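# Press the gauge pin on the magnet-marked post

## Task

On the checking fixture, find the post with the yellow magnet on it and push that post's gauge pin fully in, keeping it there for at least one second (it may spring back out afterwards). Do not disturb the other three pins, and do not move the magnet.

## Robot and tools

Robot: two UR20 arms, left_arm and right_arm, each with a Robotiq 2F-85 two-finger gripper and a wrist camera (cam_left_wrist and cam_right_wrist, both 896x504). The fingers point along the gripper's +z and close along its y. A camera block sticks out about 10 cm toward the gripper's +x. end_effector_position is the point between the closed pads; closed fingertips reach about 19 mm past it, open ones about 6 mm.

Frames: the scene frame has its origin at table height midway between the nominal bases, +z up, +x out over the table, left_arm on the +y side (arm names do not match image sides). Calibrated bases: left_arm at (+0.060, +0.928, 0), right_arm at (-0.064, -0.817, 0), both nearly unrotated. Each arm's reported hand pose, velocities and its wrist camera pose are in that arm's own base frame. Motion offsets run along the axes of that arm's current Hand target, not the base or scene axes.

Row layout (used by execute_actions and move): one flat list of 18 numbers covering both arms, even when one arm stays put. Numbers 1-9 are left_arm: dx, dy, dz, rx, ry, rz, then gripper position, force_limit, speed; numbers 10-18 are the same nine for right_arm. All lie in [-1, 1]. The six pose numbers are an offset, not a pose: measured from the Hand target as it stood when the action or move began, along that target's own axes. 1.0 equals 0.6 m for dx/dy/dz and 180 degrees for rx/ry/rz, which together form a single rotation vector. So 0.01 is 6 mm. Sending the same offset again moves further. Six zeros re-requests the current Hand target. Gripper numbers are absolute settings: position +1 is open (85 mm), about -0.8 pads touching, -1 squeezes until blocked; force_limit and speed both start at +1. A 0 is a real command, so repeat an arm's last gripper numbers to leave it unchanged.

execute_actions(actions, cameras): actions is a list of actions; each action is up to 15 rows, one per 1/30 s step, and a short table repeats its last row to fill 15 steps (0.5 s). Every row in an action counts from the action's start pose. An empty list just reports state and images. cameras chooses images: omitted/null/["all"] gives all, [] gives none.

move(target, speed, blend, stop_force, zero, blocking, cameras): straight-line paths toward target, either one 18-number row or up to 15 rows; every row is an offset from the same starting Hand targets. speed in m/s, 0.002 to 4.2, default 0.25 (turning up to twice that in rad/s); paths share a 10 s cap. blend in metres rounds corners in a list. stop_force in N, 6 to 120, ends an arm's path when its wrist sensor feels that much push against its travel; the arm then backs off slightly but still presses somewhat. zero (only with stop_force) re-zeros moving arms first, default true. blocking=false returns after 0.5 s but cannot be combined with stop_force. Paths ignore obstacles and the other arm. The result adds a "move:" line: done (within 3 mm and 2 degrees), off_target, moving, held, fault, plus limits such as paced (pose clipped) or held (steps withheld). Done does not prove nothing was touched or shifted.

wait(seconds, 0 to 10): arms hold their last command. stop: brakes a running move (fingers keep moving). zoom_image(camera, region [x0, y0, x1, y1] in pixels, at most 504x504): closer view of the latest image from one wrist camera. zero_wrist_force(arm): subtracts the current wrist reading from later ones. read_manual: licence texts only. finished_scene(scene 1 to 3): ends the scene irreversibly; call it only once the goal is truly met.

Reading results: Hand target is the last commanded pose after clipping; orientation commands are clipped to 32 degrees from the measured one per step. The gripper often rests a little short of Hand target; a further action (even zeros) re-asks for it, and a leftover gap can be sent as an offset. Wrist force and torque are in the gripper's own axes, showing force from the surface into the arm, plus a line with the peak since last shown. object_status: 0 moving, 1 blocked opening, 2 blocked closing (a grip), 3 reached position. position_measured is in counts: 3 open, 78 about 60 mm, 130 about 40 mm, 180 about 20 mm, 230 pads together. Joint velocities "within noise" means the arm is still. Joint torques include the arm's own weight.

Cautions: arms are stiff, so a target even slightly beyond a firm contact can trip a fault; a net force of roughly 150 N on an arm, or joint contact torque at its limit (wrist joints 98.4 N m), stops that arm for 10 s. Approach the pin slowly with a modest stop_force, press only as far as needed, and to release, command the target back past the gripper (a move without stop_force). Avoid hard hits, knocking the magnet or other pins, anything falling off the table, and contact between the arms (a hard one can fail the scene). Keep paths away from an arm's own base. Long stretched holds or pushing into unreachable poses heat motors; at 85 °C the arm brakes for 30 to 60 s. Joint speed caps are 2.09, 2.62 and 3.67 rad/s for shoulder, elbow and wrist joints.

Each tool is called after "Emit:" as name(argument=value, ...) on one line, values as JSON.

## Session

Emit:
execute_actions(actions=[])

Scene clock: 0.00 s.
left_arm: end_effector_position=(+0.6452, +0.5338, +0.3687) position_measured=3 object_status=3 end_effector_quat_wxyz=(+0.054, +0.895, -0.431, +0.101) | right_arm: end_effector_position=(+1.0094, -0.4085, +0.1239) position_measured=3 object_status=3 end_effector_quat_wxyz=(+0.497, -0.362, -0.574, -0.541)
Joint positions: left_arm=[0.541 -1.507 2.094 -2.179 -1.799 -1.706] | right_arm=[2.693 -2.576 -1.22 -2.623 2.507 -0.374]
Joint velocities: within noise
Joint torques (N m): no reading
Motor temperatures (°C): left_arm=[24 36 26 39 35 34] | right_arm=[29 36 36 38 34 39]
Wrist force (N): no reading
Wrist torque (N m): no reading
Wrist force, peak (N): no reading
Hand target: left_arm +0.6452, +0.5338, +0.3687; +0.054, +0.895, -0.431, +0.101 | right_arm +1.0094, -0.4085, +0.1239; +0.497, -0.362, -0.574, -0.541
Tool commands: left_gripper/position=+1.0 left_gripper/force_limit=+1.0 left_gripper/speed=+1.0 right_gripper/position=+1.0 right_gripper/force_limit=+1.0 right_gripper/speed=+1.0

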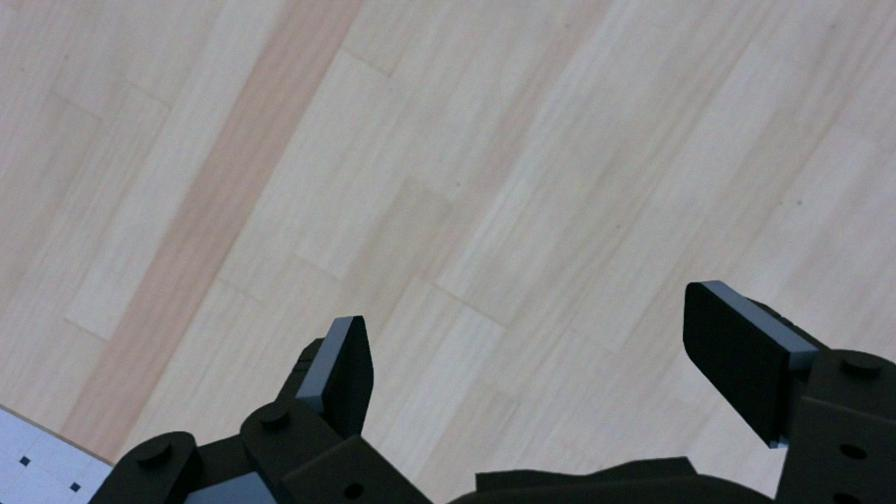

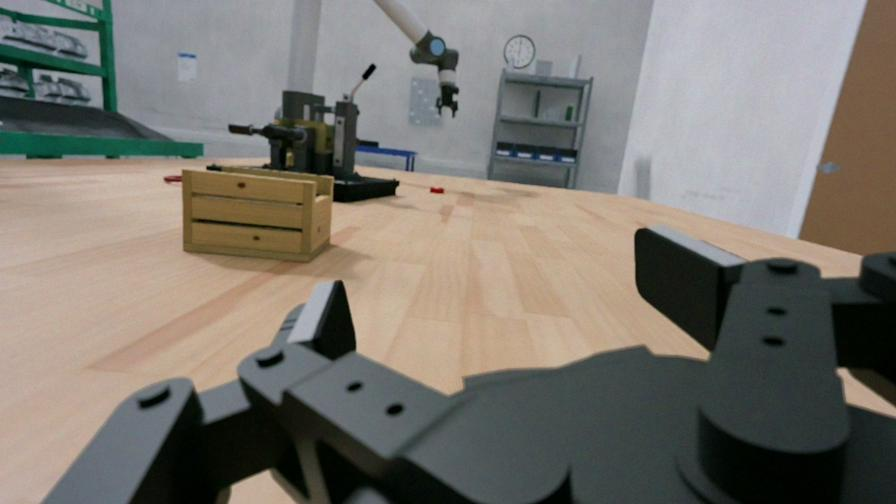

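Emit:
move(target=[0.842,0.858,-0.05,0,0.15,0,1,1,1,0,0,0,0,0,0,1,1,1], speed=0.4)

Scene clock: 3.13 s.
left_arm: end_effector_position=(+0.5461, -0.1655, +0.5173) position_measured=3 object_status=3 end_effector_quat_wxyz=(+0.153, +0.847, -0.406, +0.307) | right_arm: end_effector_position=(+1.0094, -0.4085, +0.1239) position_measured=3 object_status=3 end_effector_quat_wxyz=(+0.497, -0.362, -0.574, -0.541)
Joint positions: left_arm=[-0.495 -2.087 2.524 -2.664 -1.833 -2.832] | right_arm=[2.693 -2.576 -1.22 -2.623 2.507 -0.374]
Joint velocities: within noise
Joint torques (N m): left_arm=[-21.1 -2.21 -78.6 -14.58 5.24 -5.3] | right_arm=[-2.44 242.69 73.46 -2.31 0.56 -0.07]
Motor temperatures (°C): left_arm=[24 36 26 39 35 34] | right_arm=[29 36 36 38 34 39]
Wrist force (N): left_arm=[-0.2 -0.2 0.5] | right_arm=[0.1 0.1 0.1]
Wrist torque (N m): left_arm=[0.11 0.31 -0.09] | right_arm=[0.03 -0.02 0.00]
Wrist force, peak (N): left_arm=[-2.6 -3.1 0.1] | right_arm=[-0.3 0.4 0.4]
Hand target: left_arm +0.5461, -0.1656, +0.5173; +0.153, +0.847, -0.406, +0.307 | right_arm +1.0094, -0.4085, +0.1239; +0.497, -0.362, -0.574, -0.541
Off the commanded pose: left_arm 0.000 m, 0 deg | right_arm 0.000 m, 0 deg.
move: done
camera_calibration:
cam_left_wrist: T_world_to_cam=[[-0.839049, -0.539463, -0.0705434, 0.422178], [-0.481518, 0.79669, -0.365274, 0.607013], [0.253253, -0.272515, -0.928223, 0.42282], [0, 0, 0, 1]] pos_world=[0.539435, -0.140627, 0.64398]

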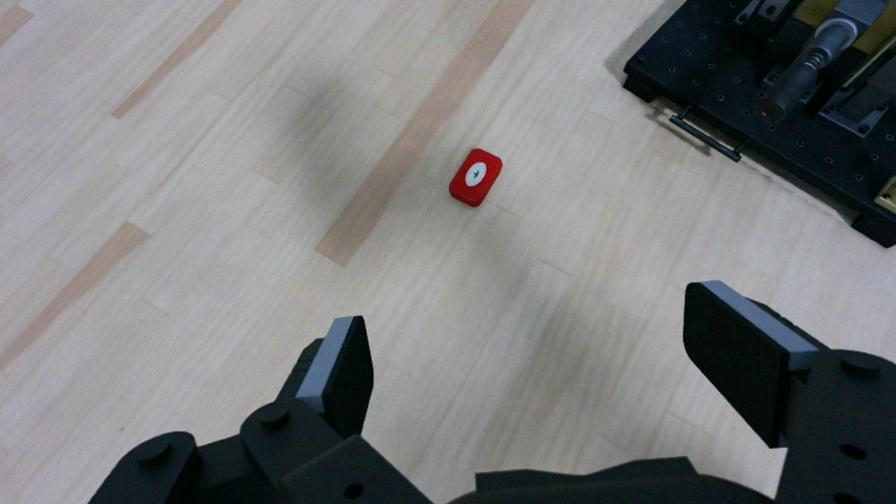

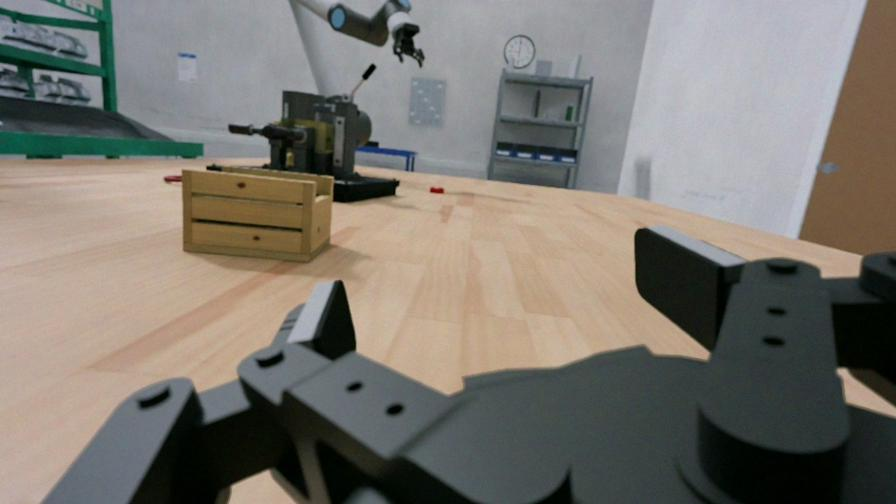

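Emit:
move(target=[0.487,0.665,0.092,-0.1,0,0,1,1,1,0,0,0,0,0,0,1,1,1], speed=0.4, cameras=["cam_left_wrist"])

Scene clock: 5.47 s.
left_arm: end_effector_position=(+0.3966, -0.6158, +0.6670) position_measured=3 object_status=3 end_effector_quat_wxyz=(+0.283, +0.813, -0.449, +0.240) | right_arm: end_effector_position=(+1.0094, -0.4085, +0.1239) position_measured=3 object_status=3 end_effector_quat_wxyz=(+0.497, -0.362, -0.574, -0.541)
Joint positions: left_arm=[-1.23 -1.955 2.281 -2.653 -1.67 -3.4] | right_arm=[2.693 -2.576 -1.22 -2.623 2.507 -0.374]
Joint velocities: within noise
Joint torques (N m): left_arm=[-26.68 1.94 -121.98 -13.49 5.27 -3.08] | right_arm=[-0.17 249.89 74.44 -2.59 1.09 0.4]
Motor temperatures (°C): left_arm=[24 36 26 39 35 34] | right_arm=[29 36 36 38 34 39]
Wrist force (N): left_arm=[0.1 -0.5 -0.1] | right_arm=[0.1 -0.1 0.2]
Wrist torque (N m): left_arm=[-0.05 0.26 -0.02] | right_arm=[-0.01 -0.02 0.00]
Wrist force, peak (N): left_arm=[-2.6 -2.8 0.1] | right_arm=[0.1 0.5 0.5]
Hand target: left_arm +0.3965, -0.6160, +0.6671; +0.283, +0.813, -0.449, +0.240 | right_arm +1.0094, -0.4085, +0.1239; +0.497, -0.362, -0.574, -0.541
Off the commanded pose: left_arm 0.000 m, 0 deg | right_arm 0.000 m, 0 deg.
move: done
camera_calibration:
cam_left_wrist: T_world_to_cam=[[-0.921324, -0.352932, 0.163096, 0.0560959], [-0.388694, 0.82655, -0.407102, 0.957853], [0.0088726, -0.438467, -0.898703, 0.451947], [0, 0, 0, 1]] pos_world=[0.419984, -0.573751, 0.786961]
Images, in order (width x height): cam_left_wrist 896x504.

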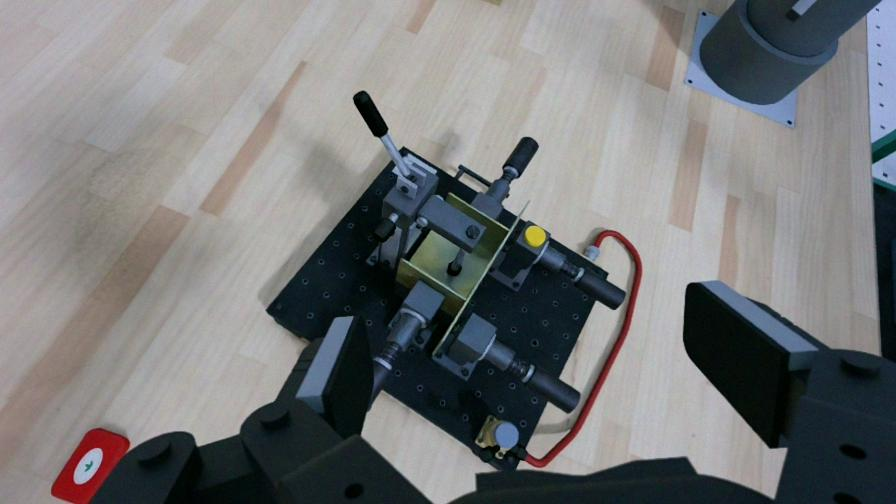

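Emit:
zoom_image(camera="cam_left_wrist", region=[360, 80, 680, 430])

Scaled by 1.440 from the camera's 896x504 image, which has a finer 1280x720 frame.

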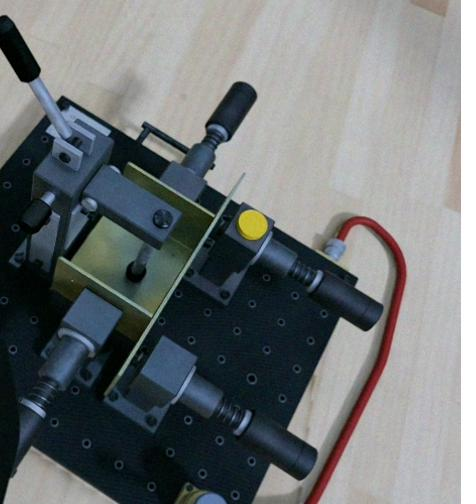

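Emit:
move(target=[-0.287,0.5205,0.6497,0.1747,-0.1769,-0.2519,-1,1,0,0,0,0,0,0,0,1,1,1], speed=0.4, cameras=["cam_left_wrist"])

Emit:
zoom_image(camera="cam_left_wrist", region=[230, 0, 733, 503])

Scene clock: 8.90 s.
left_arm: end_effector_position=(+0.0958, -0.9131, +0.3504) position_measured=232 object_status=3 end_effector_quat_wxyz=(+0.001, +0.996, -0.089, +0.000) | right_arm: end_effector_position=(+1.0094, -0.4085, +0.1239) position_measured=3 object_status=3 end_effector_quat_wxyz=(+0.497, -0.362, -0.574, -0.541)
Joint positions: left_arm=[-1.687 -1.422 2.006 -2.156 -1.571 -4.651] | right_arm=[2.693 -2.576 -1.22 -2.623 2.507 -0.374]
Joint velocities: within noise
Joint torques (N m): left_arm=[-15.2 -84.07 -113.94 -6.31 -4.93 -5.6] | right_arm=[-2.17 250.3 73.31 -1.42 2.69 1.88]
Motor temperatures (°C): left_arm=[24 36 26 39 35 34] | right_arm=[29 36 36 38 34 39]
Wrist force (N): left_arm=[0.3 0.1 -0.6] | right_arm=[-0.2 0.2 0.5]
Wrist torque (N m): left_arm=[-0.04 -0.16 0.00] | right_arm=[0.04 0.04 0.00]
Wrist force, peak (N): left_arm=[0.5 -3.1 -3.4] | right_arm=[0.1 0.5 0.4]
Hand target: left_arm +0.0957, -0.9132, +0.3503; +0.001, +0.996, -0.089, +0.000 | right_arm +1.0094, -0.4085, +0.1239; +0.497, -0.362, -0.574, -0.541
Off the commanded pose: left_arm 0.000 m, 0 deg | right_arm 0.000 m, 0 deg.
move: done
camera_calibration:
cam_left_wrist: T_world_to_cam=[[-0.302184, -0.953235, 0.00522104, -0.826475], [-0.903835, 0.288256, 0.316214, 0.262224], [-0.302931, 0.0908358, -0.948674, 0.570467], [0, 0, 0, 1]] pos_world=[0.160073, -0.915232, 0.462583]
Images, in order (width x height): cam_left_wrist 896x504.

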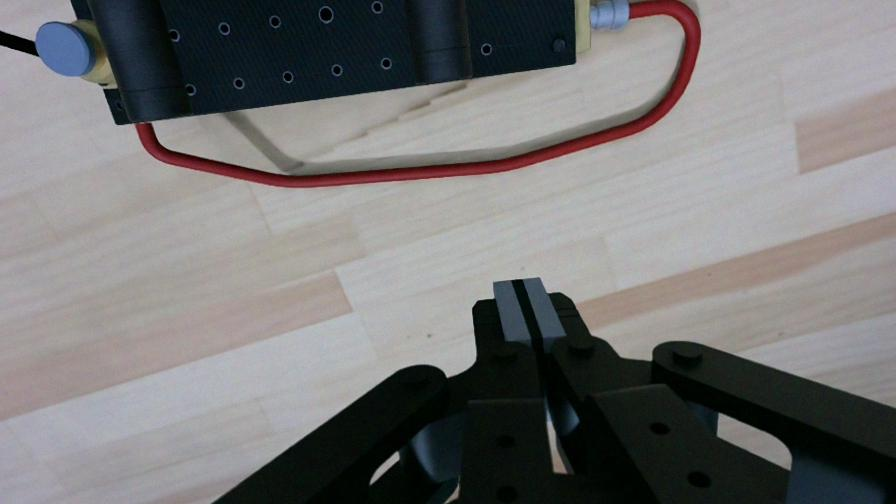

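Scaled by 1.002 from the camera's 896x504 image, which has a finer 1280x720 frame.

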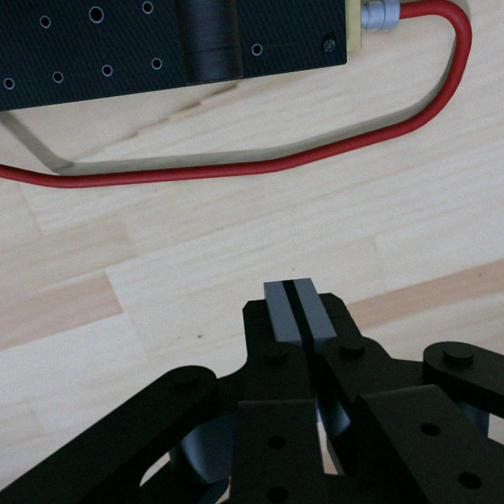

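Emit:
move(target=[0.05,-0.008,0.3085,0,0,0,-1,1,0,0,0,0,0,0,0,1,1,1], speed=0.3)

Emit:
move(target=[0.2,0,0,0,0,0,-1,1,0,0,0,0,0,0,0,1,1,1], speed=0.02, stop_force=60)

Scene clock: 10.80 s.
left_arm: end_effector_position=(+0.1260, -0.9140, +0.1653) position_measured=232 object_status=3 end_effector_quat_wxyz=(+0.001, +0.996, -0.089, +0.000) | right_arm: end_effector_position=(+1.0094, -0.4085, +0.1239) position_measured=3 object_status=3 end_effector_quat_wxyz=(+0.497, -0.362, -0.574, -0.541)
Joint positions: left_arm=[-1.653 -1.255 2.119 -2.436 -1.571 -4.617] | right_arm=[2.693 -2.576 -1.22 -2.623 2.507 -0.374]
Joint velocities: within noise
Joint torques (N m): left_arm=[20.99 -110.01 -46.56 -12.39 0.52 3.67] | right_arm=[-2.81 247.2 74.01 -0.71 3.01 1.93]
Motor temperatures (°C): left_arm=[24 36 26 39 35 34] | right_arm=[29 36 36 38 34 39]
Wrist force (N): left_arm=[-0.3 0.0 0.2] | right_arm=[0.1 0.2 0.4]
Wrist torque (N m): left_arm=[-0.10 -0.02 0.03] | right_arm=[0.04 -0.02 0.00]
Wrist force, peak (N): left_arm=[-0.2 0.5 -3.8] | right_arm=[0.3 0.7 0.4]
Hand target: left_arm +0.1260, -0.9140, +0.1652; +0.001, +0.996, -0.089, +0.000 | right_arm +1.0094, -0.4085, +0.1239; +0.497, -0.362, -0.574, -0.541
Off the commanded pose: left_arm 0.000 m, 0 deg | right_arm 0.000 m, 0 deg.
move: done
camera_calibration:
cam_left_wrist: T_world_to_cam=[[-0.302032, -0.953284, 0.00509664, -0.81728], [-0.903857, 0.288063, 0.316327, 0.348108], [-0.303018, 0.0909344, -0.948636, 0.404195], [0, 0, 0, 1]] pos_world=[0.190273, -0.916132, 0.277483]

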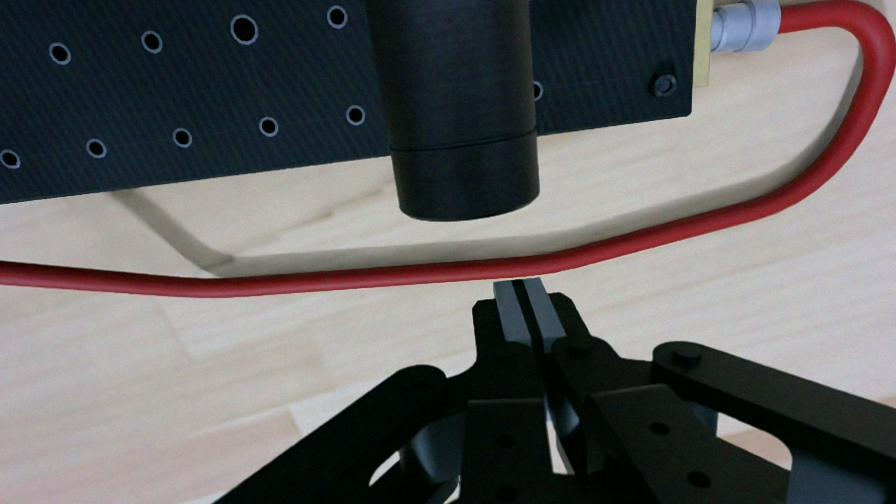

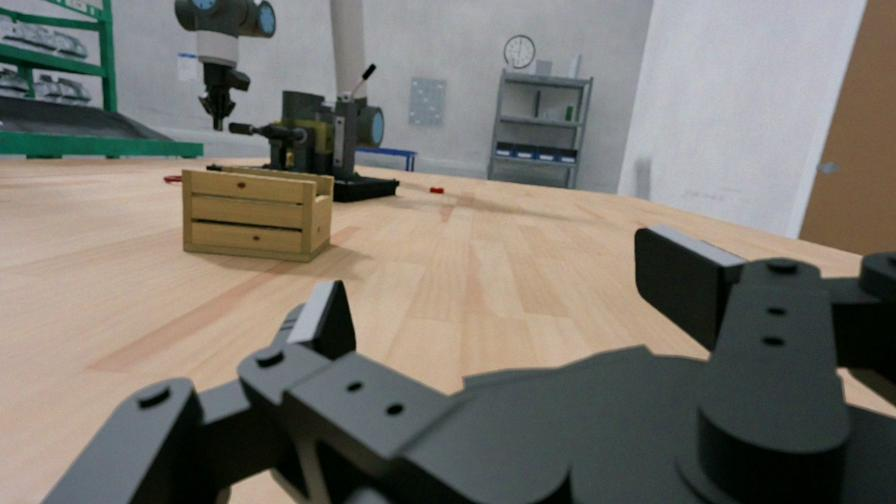

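Scene clock: 14.43 s.
left_arm: end_effector_position=(+0.1724, -0.9223, +0.1652) position_measured=232 object_status=3 end_effector_quat_wxyz=(+0.001, +0.996, -0.089, +0.000) | right_arm: end_effector_position=(+1.0094, -0.4085, +0.1239) position_measured=3 object_status=3 end_effector_quat_wxyz=(+0.497, -0.362, -0.574, -0.541)
Joint positions: left_arm=[-1.602 -1.241 2.097 -2.428 -1.571 -4.566] | right_arm=[2.693 -2.576 -1.22 -2.623 2.507 -0.374]
Joint velocities: within noise
Joint torques (N m): left_arm=[32.82 -169.99 -59.44 -13.01 23.06 -3.72] | right_arm=[-3.93 252.15 74.48 -0.82 3.7 3.39]
Motor temperatures (°C): left_arm=[24 36 26 39 35 34] | right_arm=[29 36 36 37 34 39]
Wrist force (N): left_arm=[-63.6 2.2 0.2] | right_arm=[0.1 0.1 0.3]
Wrist torque (N m): left_arm=[-0.08 0.42 -0.21] | right_arm=[0.01 -0.01 -0.01]
Wrist force, peak (N): left_arm=[-118.8 -16.2 -23.6] | right_arm=[0.2 0.7 0.1]
Hand target: left_arm +0.1723, -0.9223, +0.1652; +0.001, +0.996, -0.089, +0.000 (not the last commanded pose) | right_arm +1.0094, -0.4085, +0.1239; +0.497, -0.362, -0.574, -0.541
Off the commanded pose: left_arm 0.073 m, 0 deg | right_arm 0.000 m, 0 deg.
move: contact (left_arm)
camera_calibration:
cam_left_wrist: T_world_to_cam=[[-0.302053, -0.953278, 0.00503566, -0.81118], [-0.90381, 0.28805, 0.316471, 0.392349], [-0.303136, 0.0910397, -0.948589, 0.418901], [0, 0, 0, 1]] pos_world=[0.236573, -0.924433, 0.277283]

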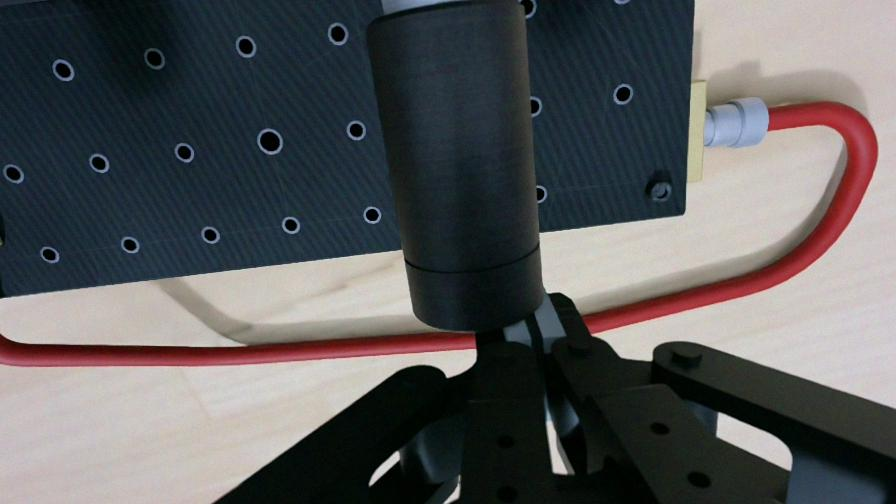

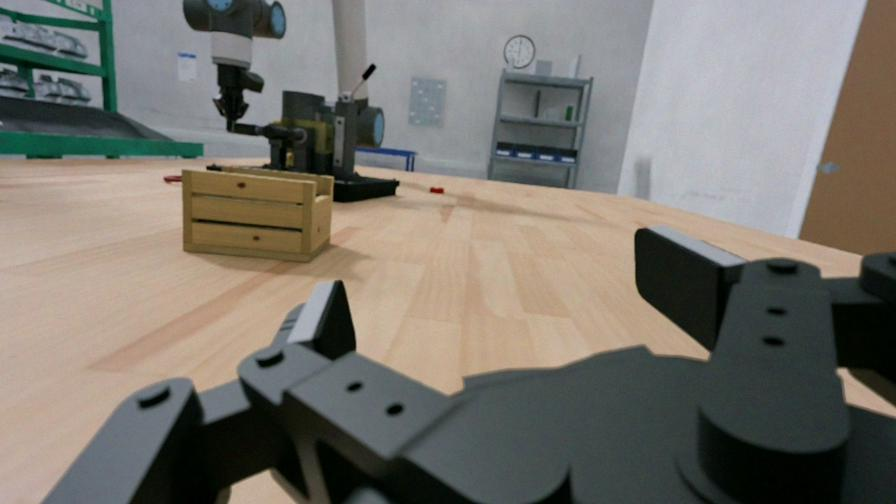

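Emit:
wait(seconds=0.8, cameras=[])

Emit:
move(target=[-0.1,0,0,0,0,0,-1,1,0,0,0,0,0,0,0,1,1,1], speed=0.1, cameras=["cam_left_wrist"])

Emit:
finished_scene(scene=1)

Scene clock: 15.60 s.
left_arm: end_effector_position=(+0.1723, -0.9223, +0.1652) position_measured=232 object_status=3 end_effector_quat_wxyz=(+0.001, +0.996, -0.089, +0.000) | right_arm: end_effector_position=(+1.0094, -0.4085, +0.1239) position_measured=3 object_status=3 end_effector_quat_wxyz=(+0.497, -0.362, -0.574, -0.541)
Joint positions: left_arm=[-1.602 -1.241 2.097 -2.427 -1.571 -4.566] | right_arm=[2.693 -2.576 -1.22 -2.623 2.507 -0.374]
Joint velocities: within noise
Joint torques (N m): left_arm=[30.93 -166.76 -62.78 -8.87 17.3 -4.13] | right_arm=[-1.87 253.82 73.44 -0.75 3.26 3.96]
Motor temperatures (°C): left_arm=[24 36 26 39 35 34] | right_arm=[29 36 36 37 34 39]
Wrist force (N): left_arm=[-62.2 5.8 2.4] | right_arm=[0.0 0.2 0.4]
Wrist torque (N m): left_arm=[-0.10 0.40 -0.16] | right_arm=[0.04 0.00 0.00]
Wrist force, peak (N): left_arm=[-63.8 2.5 0.6] | right_arm=[0.0 0.4 0.5]
Hand target: left_arm +0.1723, -0.9223, +0.1652; +0.001, +0.996, -0.089, +0.000 (not the last commanded pose) | right_arm +1.0094, -0.4085, +0.1239; +0.497, -0.362, -0.574, -0.541
Tool commands: left_gripper/position=-1.0 left_gripper/force_limit=+1.0 left_gripper/speed=+0.0 right_gripper/position=+1.0 right_gripper/force_limit=+1.0 right_gripper/speed=+1.0
Off the commanded pose: left_arm 0.073 m, 0 deg | right_arm 0.000 m, 0 deg.
wait: 0.80 s; at rest from the start
No camera images: "cameras" was empty.

Scene clock: 16.63 s.
left_arm: end_effector_position=(+0.1135, -0.9117, +0.1652) position_measured=232 object_status=3 end_effector_quat_wxyz=(+0.001, +0.996, -0.089, +0.000) | right_arm: end_effector_position=(+1.0094, -0.4085, +0.1239) position_measured=3 object_status=3 end_effector_quat_wxyz=(+0.497, -0.362, -0.574, -0.541)
Joint positions: left_arm=[-1.667 -1.259 2.125 -2.438 -1.571 -4.631] | right_arm=[2.693 -2.576 -1.22 -2.623 2.507 -0.374]
Joint velocities: within noise
Joint torques (N m): left_arm=[-15.14 -165.62 -51 -12.84 0.71 -4.58] | right_arm=[-3.38 257.66 73 -1.03 3.34 3.71]
Motor temperatures (°C): left_arm=[24 36 26 39 35 34] | right_arm=[29 36 36 37 34 39]
Wrist force (N): left_arm=[-2.8 5.8 0.0] | right_arm=[0.0 0.2 0.5]
Wrist torque (N m): left_arm=[0.97 0.42 0.02] | right_arm=[0.04 0.00 0.00]
Wrist force, peak (N): left_arm=[-61.2 5.8 2.8] | right_arm=[0.5 0.5 0.3]
Hand target: left_arm +0.1133, -0.9117, +0.1652; +0.001, +0.996, -0.089, +0.000 | right_arm +1.0094, -0.4085, +0.1239; +0.497, -0.362, -0.574, -0.541
Off the commanded pose: left_arm 0.000 m, 0 deg | right_arm 0.000 m, 0 deg.
move: done
camera_calibration:
cam_left_wrist: T_world_to_cam=[[-0.302069, -0.953273, 0.00507362, -0.818838], [-0.903774, 0.288069, 0.316556, 0.336138], [-0.303226, 0.0910364, -0.94856, 0.400117], [0, 0, 0, 1]] pos_world=[0.177774, -0.913833, 0.277283]
Images, in order (width x height): cam_left_wrist 896x504.

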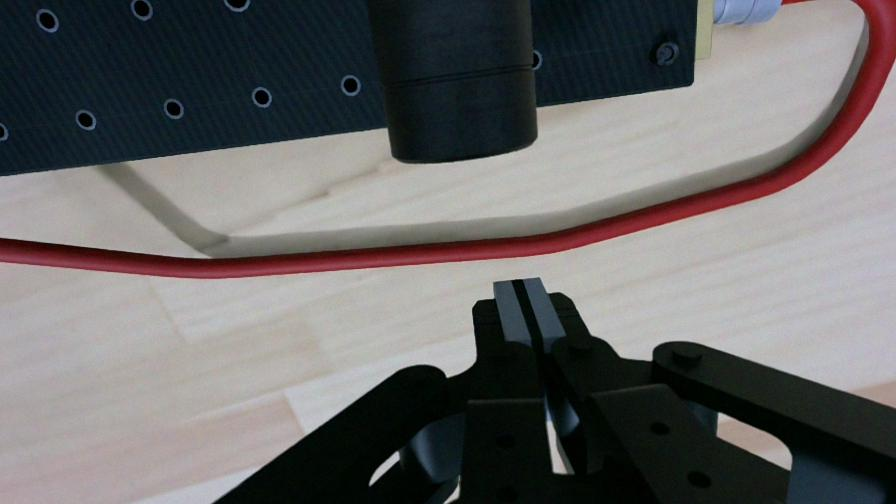

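The scene is finished: the task was done.


## Next scene

The same job, from a new start.

Emit:
execute_actions(actions=[])

Scene clock: 0.00 s.
left_arm: end_effector_position=(+1.6020, +0.5513, +0.3701) position_measured=3 object_status=3 end_effector_quat_wxyz=(-0.049, +0.940, +0.190, +0.279) | right_arm: end_effector_position=(+0.4481, +0.4679, +0.3319) position_measured=3 object_status=3 end_effector_quat_wxyz=(-0.272, +0.502, +0.649, +0.503)
Joint positions: left_arm=[0.193 -0.686 0.985 -2.439 -1.472 -3.319] | right_arm=[4.007 -1.969 -2.772 1.193 2.076 2.519]
Joint velocities: within noise
Joint torques (N m): no reading
Motor temperatures (°C): left_arm=[24 35 26 39 34 34] | right_arm=[28 36 36 37 34 38]
Wrist force (N): no reading
Wrist torque (N m): no reading
Wrist force, peak (N): no reading
Hand target: left_arm +1.6020, +0.5513, +0.3701; -0.049, +0.940, +0.190, +0.279 | right_arm +0.4481, +0.4679, +0.3319; -0.272, +0.502, +0.649, +0.503
Tool commands: left_gripper/position=+1.0 left_gripper/force_limit=+1.0 left_gripper/speed=+1.0 right_gripper/position=+1.0 right_gripper/force_limit=+1.0 right_gripper/speed=+1.0
camera_calibration:
cam_left_wrist: T_world_to_cam=[[0.280319, -0.958405, -0.0536817, 0.116011], [-0.933413, -0.259108, -0.248199, 1.75322], [0.223966, 0.119682, -0.967221, 0.0591923], [0, 0, 0, 1]] pos_world=[1.5907, 0.558373, 0.498626]
cam_right_wrist: T_world_to_cam=[[0.956613, -0.13676, 0.257272, -0.433465], [0.120637, -0.61784, -0.776995, 0.502422], [0.265214, 0.774319, -0.574535, -0.162484], [0, 0, 0, 1]] pos_world=[0.39714, 0.37695, 0.408545]

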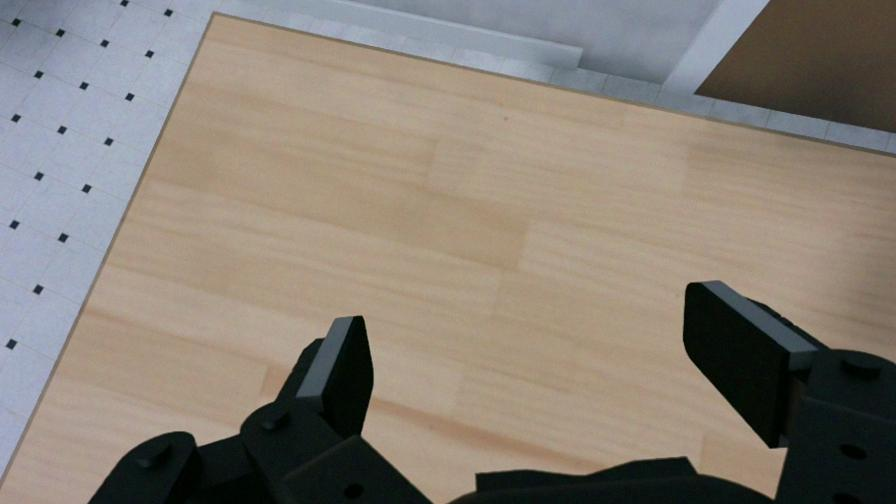

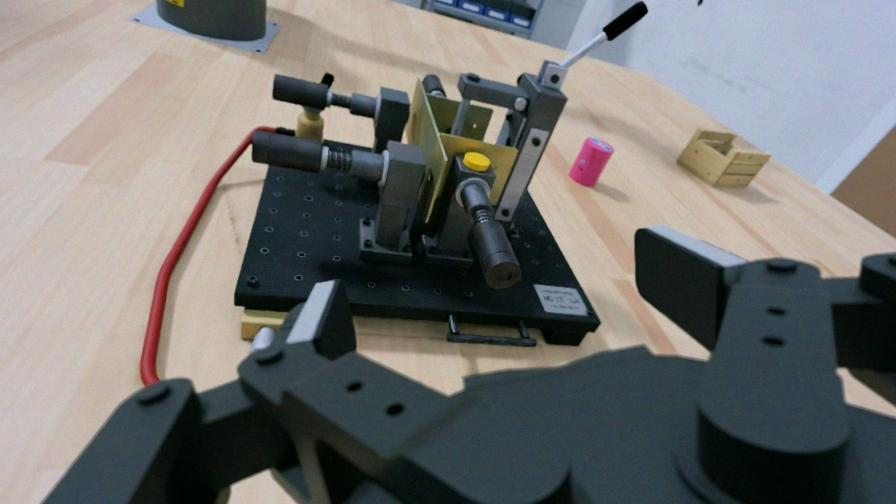

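Emit:
move(target=[0,0,0,0,0,0,1,1,1,-0.21,0.0705,0.36,0.122,-0.3685,0.0538,-1,1,0], speed=0.5, cameras=["cam_right_wrist"])

Scene clock: 2.77 s.
left_arm: end_effector_position=(+1.6020, +0.5513, +0.3701) position_measured=3 object_status=3 end_effector_quat_wxyz=(-0.049, +0.940, +0.190, +0.279) | right_arm: end_effector_position=(+0.5639, +0.6197, +0.1650) position_measured=232 object_status=3 end_effector_quat_wxyz=(+0.000, +0.686, +0.728, +0.000)
Joint positions: left_arm=[0.193 -0.686 0.985 -2.439 -1.472 -3.319] | right_arm=[4.216 -1.809 -2.236 -0.669 1.571 2.585]
Joint velocities: within noise
Joint torques (N m): left_arm=[1.73 -275.09 -105.64 -11.46 1.53 -0.2] | right_arm=[19.29 97.12 87.85 3.59 -3.87 5.22]
Motor temperatures (°C): left_arm=[24 35 26 38 34 34] | right_arm=[28 35 36 37 34 38]
Wrist force (N): left_arm=[0.3 0.0 0.1] | right_arm=[-1.4 2.2 1.0]
Wrist torque (N m): left_arm=[0.00 -0.04 0.00] | right_arm=[1.29 0.45 -0.65]
Wrist force, peak (N): left_arm=[0.7 -0.5 -0.3] | right_arm=[1.5 3.2 2.7]
Hand target: left_arm +1.6020, +0.5513, +0.3701; -0.049, +0.940, +0.190, +0.279 | right_arm +0.5639, +0.6197, +0.1649; +0.000, +0.686, +0.728, -0.001
Off the commanded pose: left_arm 0.000 m, 0 deg | right_arm 0.000 m, 0 deg.
move: done
camera_calibration:
cam_right_wrist: T_world_to_cam=[[0.992084, -0.104089, 0.070247, -0.489845], [-0.119957, -0.950998, 0.284978, 0.619438], [0.0371416, -0.291149, -0.955956, 0.445185], [0, 0, 0, 1]] pos_world=[0.543738, 0.667712, 0.283461]
Images, in order (width x height): cam_right_wrist 896x504.

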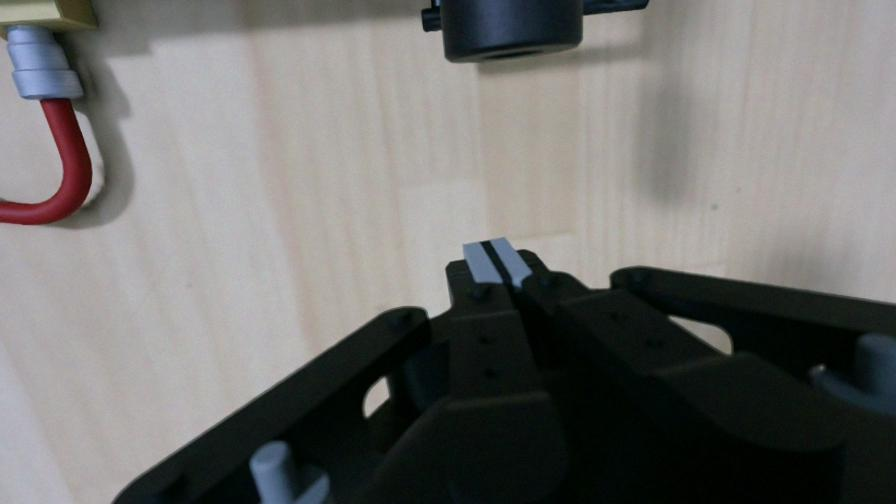

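Emit:
move(target=[0,0,0,0,0,0,1,1,1,0.058,0.014,0,0,0,0.035,-1,1,0], speed=0.25, cameras=[])

Emit:
move(target=[0,0,0,0,0,0,1,1,1,0.12,0,0,0,0,0,-1,1,0], speed=0.014, stop_force=60, cameras=["cam_right_wrist"])

Scene clock: 4.63 s.
left_arm: end_effector_position=(+1.6020, +0.5513, +0.3701) position_measured=3 object_status=3 end_effector_quat_wxyz=(-0.049, +0.940, +0.190, +0.279) | right_arm: end_effector_position=(+0.5701, +0.6549, +0.1649) position_measured=232 object_status=3 end_effector_quat_wxyz=(+0.000, +0.724, +0.689, -0.001)
Joint positions: left_arm=[0.193 -0.686 0.985 -2.439 -1.472 -3.319] | right_arm=[4.23 -1.837 -2.194 -0.682 1.571 2.709]
Joint velocities: within noise
Joint torques (N m): left_arm=[3.67 -276 -110.98 -11.51 2.35 0.45] | right_arm=[20.21 99.31 91.96 4.1 -4.65 6.3]
Motor temperatures (°C): left_arm=[24 35 26 38 34 34] | right_arm=[28 35 36 37 34 38]
Wrist force (N): left_arm=[0.3 0.0 -0.1] | right_arm=[-1.8 2.8 0.7]
Wrist torque (N m): left_arm=[0.02 -0.04 0.00] | right_arm=[1.39 0.58 -0.61]
Wrist force, peak (N): left_arm=[0.6 -0.2 0.1] | right_arm=[-2.7 2.0 0.7]
Hand target: left_arm +1.6020, +0.5513, +0.3701; -0.049, +0.940, +0.190, +0.279 | right_arm +0.5702, +0.6550, +0.1649; +0.000, +0.724, +0.689, +0.000
Off the commanded pose: left_arm 0.000 m, 0 deg | right_arm 0.000 m, 0 deg.
move: done
No camera images: "cameras" was empty.

Scene clock: 8.47 s.
left_arm: end_effector_position=(+1.6020, +0.5513, +0.3701) position_measured=3 object_status=3 end_effector_quat_wxyz=(-0.049, +0.940, +0.190, +0.279) | right_arm: end_effector_position=(+0.5719, +0.6906, +0.1648) position_measured=232 object_status=3 end_effector_quat_wxyz=(+0.000, +0.725, +0.689, -0.001)
Joint positions: left_arm=[0.193 -0.686 0.985 -2.439 -1.472 -3.319] | right_arm=[4.247 -1.863 -2.154 -0.696 1.571 2.726]
Joint velocities: within noise
Joint torques (N m): left_arm=[2.42 -283.1 -109.88 -11.24 2.97 1.03] | right_arm=[14.41 159.08 106.07 26.84 14.47 -7.27]
Motor temperatures (°C): left_arm=[24 35 26 38 34 34] | right_arm=[28 35 36 37 34 38]
Wrist force (N): left_arm=[0.0 -0.1 -0.3] | right_arm=[-48.3 10.6 12.6]
Wrist torque (N m): left_arm=[-0.01 0.02 -0.01] | right_arm=[1.17 0.75 -0.78]
Wrist force, peak (N): left_arm=[0.7 -0.2 -0.3] | right_arm=[-87.6 5.6 -16.8]
Hand target: left_arm +1.6020, +0.5513, +0.3701; -0.049, +0.940, +0.190, +0.279 | right_arm +0.5719, +0.6906, +0.1648; +0.000, +0.725, +0.689, -0.001 (not the last commanded pose)
Off the commanded pose: left_arm 0.000 m, 0 deg | right_arm 0.036 m, 0 deg.
move: contact (right_arm)
camera_calibration:
cam_right_wrist: T_world_to_cam=[[0.974664, -0.212345, 0.070278, -0.405705], [-0.223619, -0.931955, 0.285401, 0.734055], [0.00489242, -0.293886, -0.955828, 0.485705], [0, 0, 0, 1]] pos_world=[0.557198, 0.740699, 0.283263]
Images, in order (width x height): cam_right_wrist 896x504.

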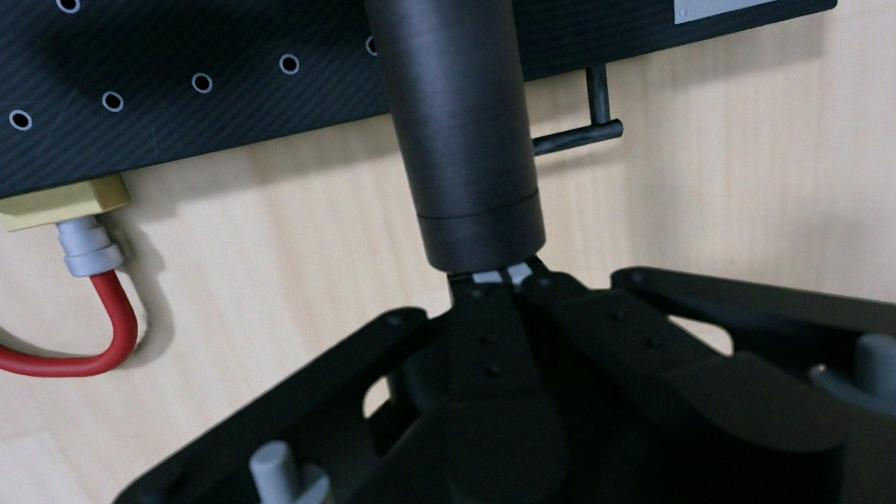

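Emit:
move(target=[0,0,0,0,0,0,1,1,1,0.004,0,0,0,0,0,-1,1,0], speed=0.005, stop_force=20, cameras=[])

Emit:
wait(seconds=1.1, cameras=[])

Emit:
move(target=[0,0,0,0,0,0,1,1,1,-0.08,0,0,0,0,0,-1,1,0], speed=0.1, cameras=[])

Emit:
finished_scene(scene=2)

Scene clock: 9.57 s.
left_arm: end_effector_position=(+1.6020, +0.5513, +0.3701) position_measured=3 object_status=3 end_effector_quat_wxyz=(-0.049, +0.940, +0.190, +0.279) | right_arm: end_effector_position=(+0.5720, +0.6908, +0.1648) position_measured=232 object_status=3 end_effector_quat_wxyz=(+0.000, +0.724, +0.689, -0.001)
Joint positions: left_arm=[0.193 -0.686 0.985 -2.439 -1.472 -3.319] | right_arm=[4.247 -1.864 -2.154 -0.696 1.571 2.726]
Joint velocities: within noise
Joint torques (N m): left_arm=[2.15 -285.05 -111.31 -11.3 3.44 1.21] | right_arm=[30.28 147.01 116.08 35.08 12.1 1.36]
Motor temperatures (°C): left_arm=[24 35 26 38 34 34] | right_arm=[28 35 36 37 34 38]
Wrist force (N): left_arm=[0.5 -0.3 -0.3] | right_arm=[-77.2 3.1 -8.9]
Wrist torque (N m): left_arm=[-0.05 -0.07 -0.01] | right_arm=[1.27 1.13 -1.03]
Wrist force, peak (N): left_arm=[0.4 -0.3 -0.4] | right_arm=[-82.1 1.2 -7.8]
Hand target: left_arm +1.6020, +0.5513, +0.3701; -0.049, +0.940, +0.190, +0.279 | right_arm +0.5720, +0.6908, +0.1648; +0.000, +0.724, +0.689, -0.001 (not the last commanded pose)
Off the commanded pose: left_arm 0.000 m, 0 deg | right_arm 0.002 m, 0 deg.
move: contact (right_arm)
No camera images: "cameras" was empty.

Scene clock: 10.67 s.
left_arm: end_effector_position=(+1.6020, +0.5513, +0.3701) position_measured=3 object_status=3 end_effector_quat_wxyz=(-0.049, +0.940, +0.190, +0.279) | right_arm: end_effector_position=(+0.5720, +0.6908, +0.1648) position_measured=232 object_status=3 end_effector_quat_wxyz=(+0.000, +0.724, +0.689, -0.001)
Joint positions: left_arm=[0.193 -0.686 0.985 -2.439 -1.472 -3.319] | right_arm=[4.247 -1.864 -2.154 -0.696 1.571 2.726]
Joint velocities: within noise
Joint torques (N m): left_arm=[2.95 -281.32 -113.81 -11.3 3.98 1.79] | right_arm=[27.14 146.01 114.61 32.73 12.63 -2.32]
Motor temperatures (°C): left_arm=[24 35 26 38 34 34] | right_arm=[28 35 36 37 34 38]
Wrist force (N): left_arm=[0.3 -0.2 0.2] | right_arm=[-72.9 4.8 -6.1]
Wrist torque (N m): left_arm=[-0.03 -0.03 -0.01] | right_arm=[1.29 1.05 -0.99]
Wrist force, peak (N): left_arm=[0.7 -0.3 -0.3] | right_arm=[-77.2 3.0 -8.5]
Hand target: left_arm +1.6020, +0.5513, +0.3701; -0.049, +0.940, +0.190, +0.279 | right_arm +0.5720, +0.6908, +0.1648; +0.000, +0.724, +0.689, -0.001 (not the last commanded pose)
Tool commands: left_gripper/position=+1.0 left_gripper/force_limit=+1.0 left_gripper/speed=+1.0 right_gripper/position=-1.0 right_gripper/force_limit=+1.0 right_gripper/speed=+0.0
Off the commanded pose: left_arm 0.000 m, 0 deg | right_arm 0.002 m, 0 deg.
wait: 1.10 s; at rest by 0.17 s
No camera images: "cameras" was empty.

Scene clock: 11.60 s.
left_arm: end_effector_position=(+1.6020, +0.5513, +0.3701) position_measured=3 object_status=3 end_effector_quat_wxyz=(-0.049, +0.940, +0.190, +0.279) | right_arm: end_effector_position=(+0.5696, +0.6430, +0.1649) position_measured=232 object_status=3 end_effector_quat_wxyz=(+0.000, +0.724, +0.689, -0.001)
Joint positions: left_arm=[0.193 -0.686 0.985 -2.439 -1.472 -3.319] | right_arm=[4.224 -1.829 -2.207 -0.678 1.571 2.703]
Joint velocities: within noise
Joint torques (N m): left_arm=[7.84 -278.43 -113.83 -11.15 4.49 0.76] | right_arm=[-24.68 142.26 59.19 14.86 -4.17 -6.69]
Motor temperatures (°C): left_arm=[24 35 26 38 34 34] | right_arm=[28 35 36 37 34 38]
Wrist force (N): left_arm=[0.4 -0.5 -0.2] | right_arm=[0.1 1.8 2.7]
Wrist torque (N m): left_arm=[-0.09 -0.06 0.00] | right_arm=[1.24 0.23 -0.60]
Wrist force, peak (N): left_arm=[0.4 -0.5 -0.2] | right_arm=[-72.7 4.7 -5.6]
Hand target: left_arm +1.6020, +0.5513, +0.3701; -0.049, +0.940, +0.190, +0.279 | right_arm +0.5696, +0.6428, +0.1649; +0.000, +0.724, +0.689, -0.001
Off the commanded pose: left_arm 0.000 m, 0 deg | right_arm 0.000 m, 0 deg.
move: done
No camera images: "cameras" was empty.

The scene is finished: the task was done.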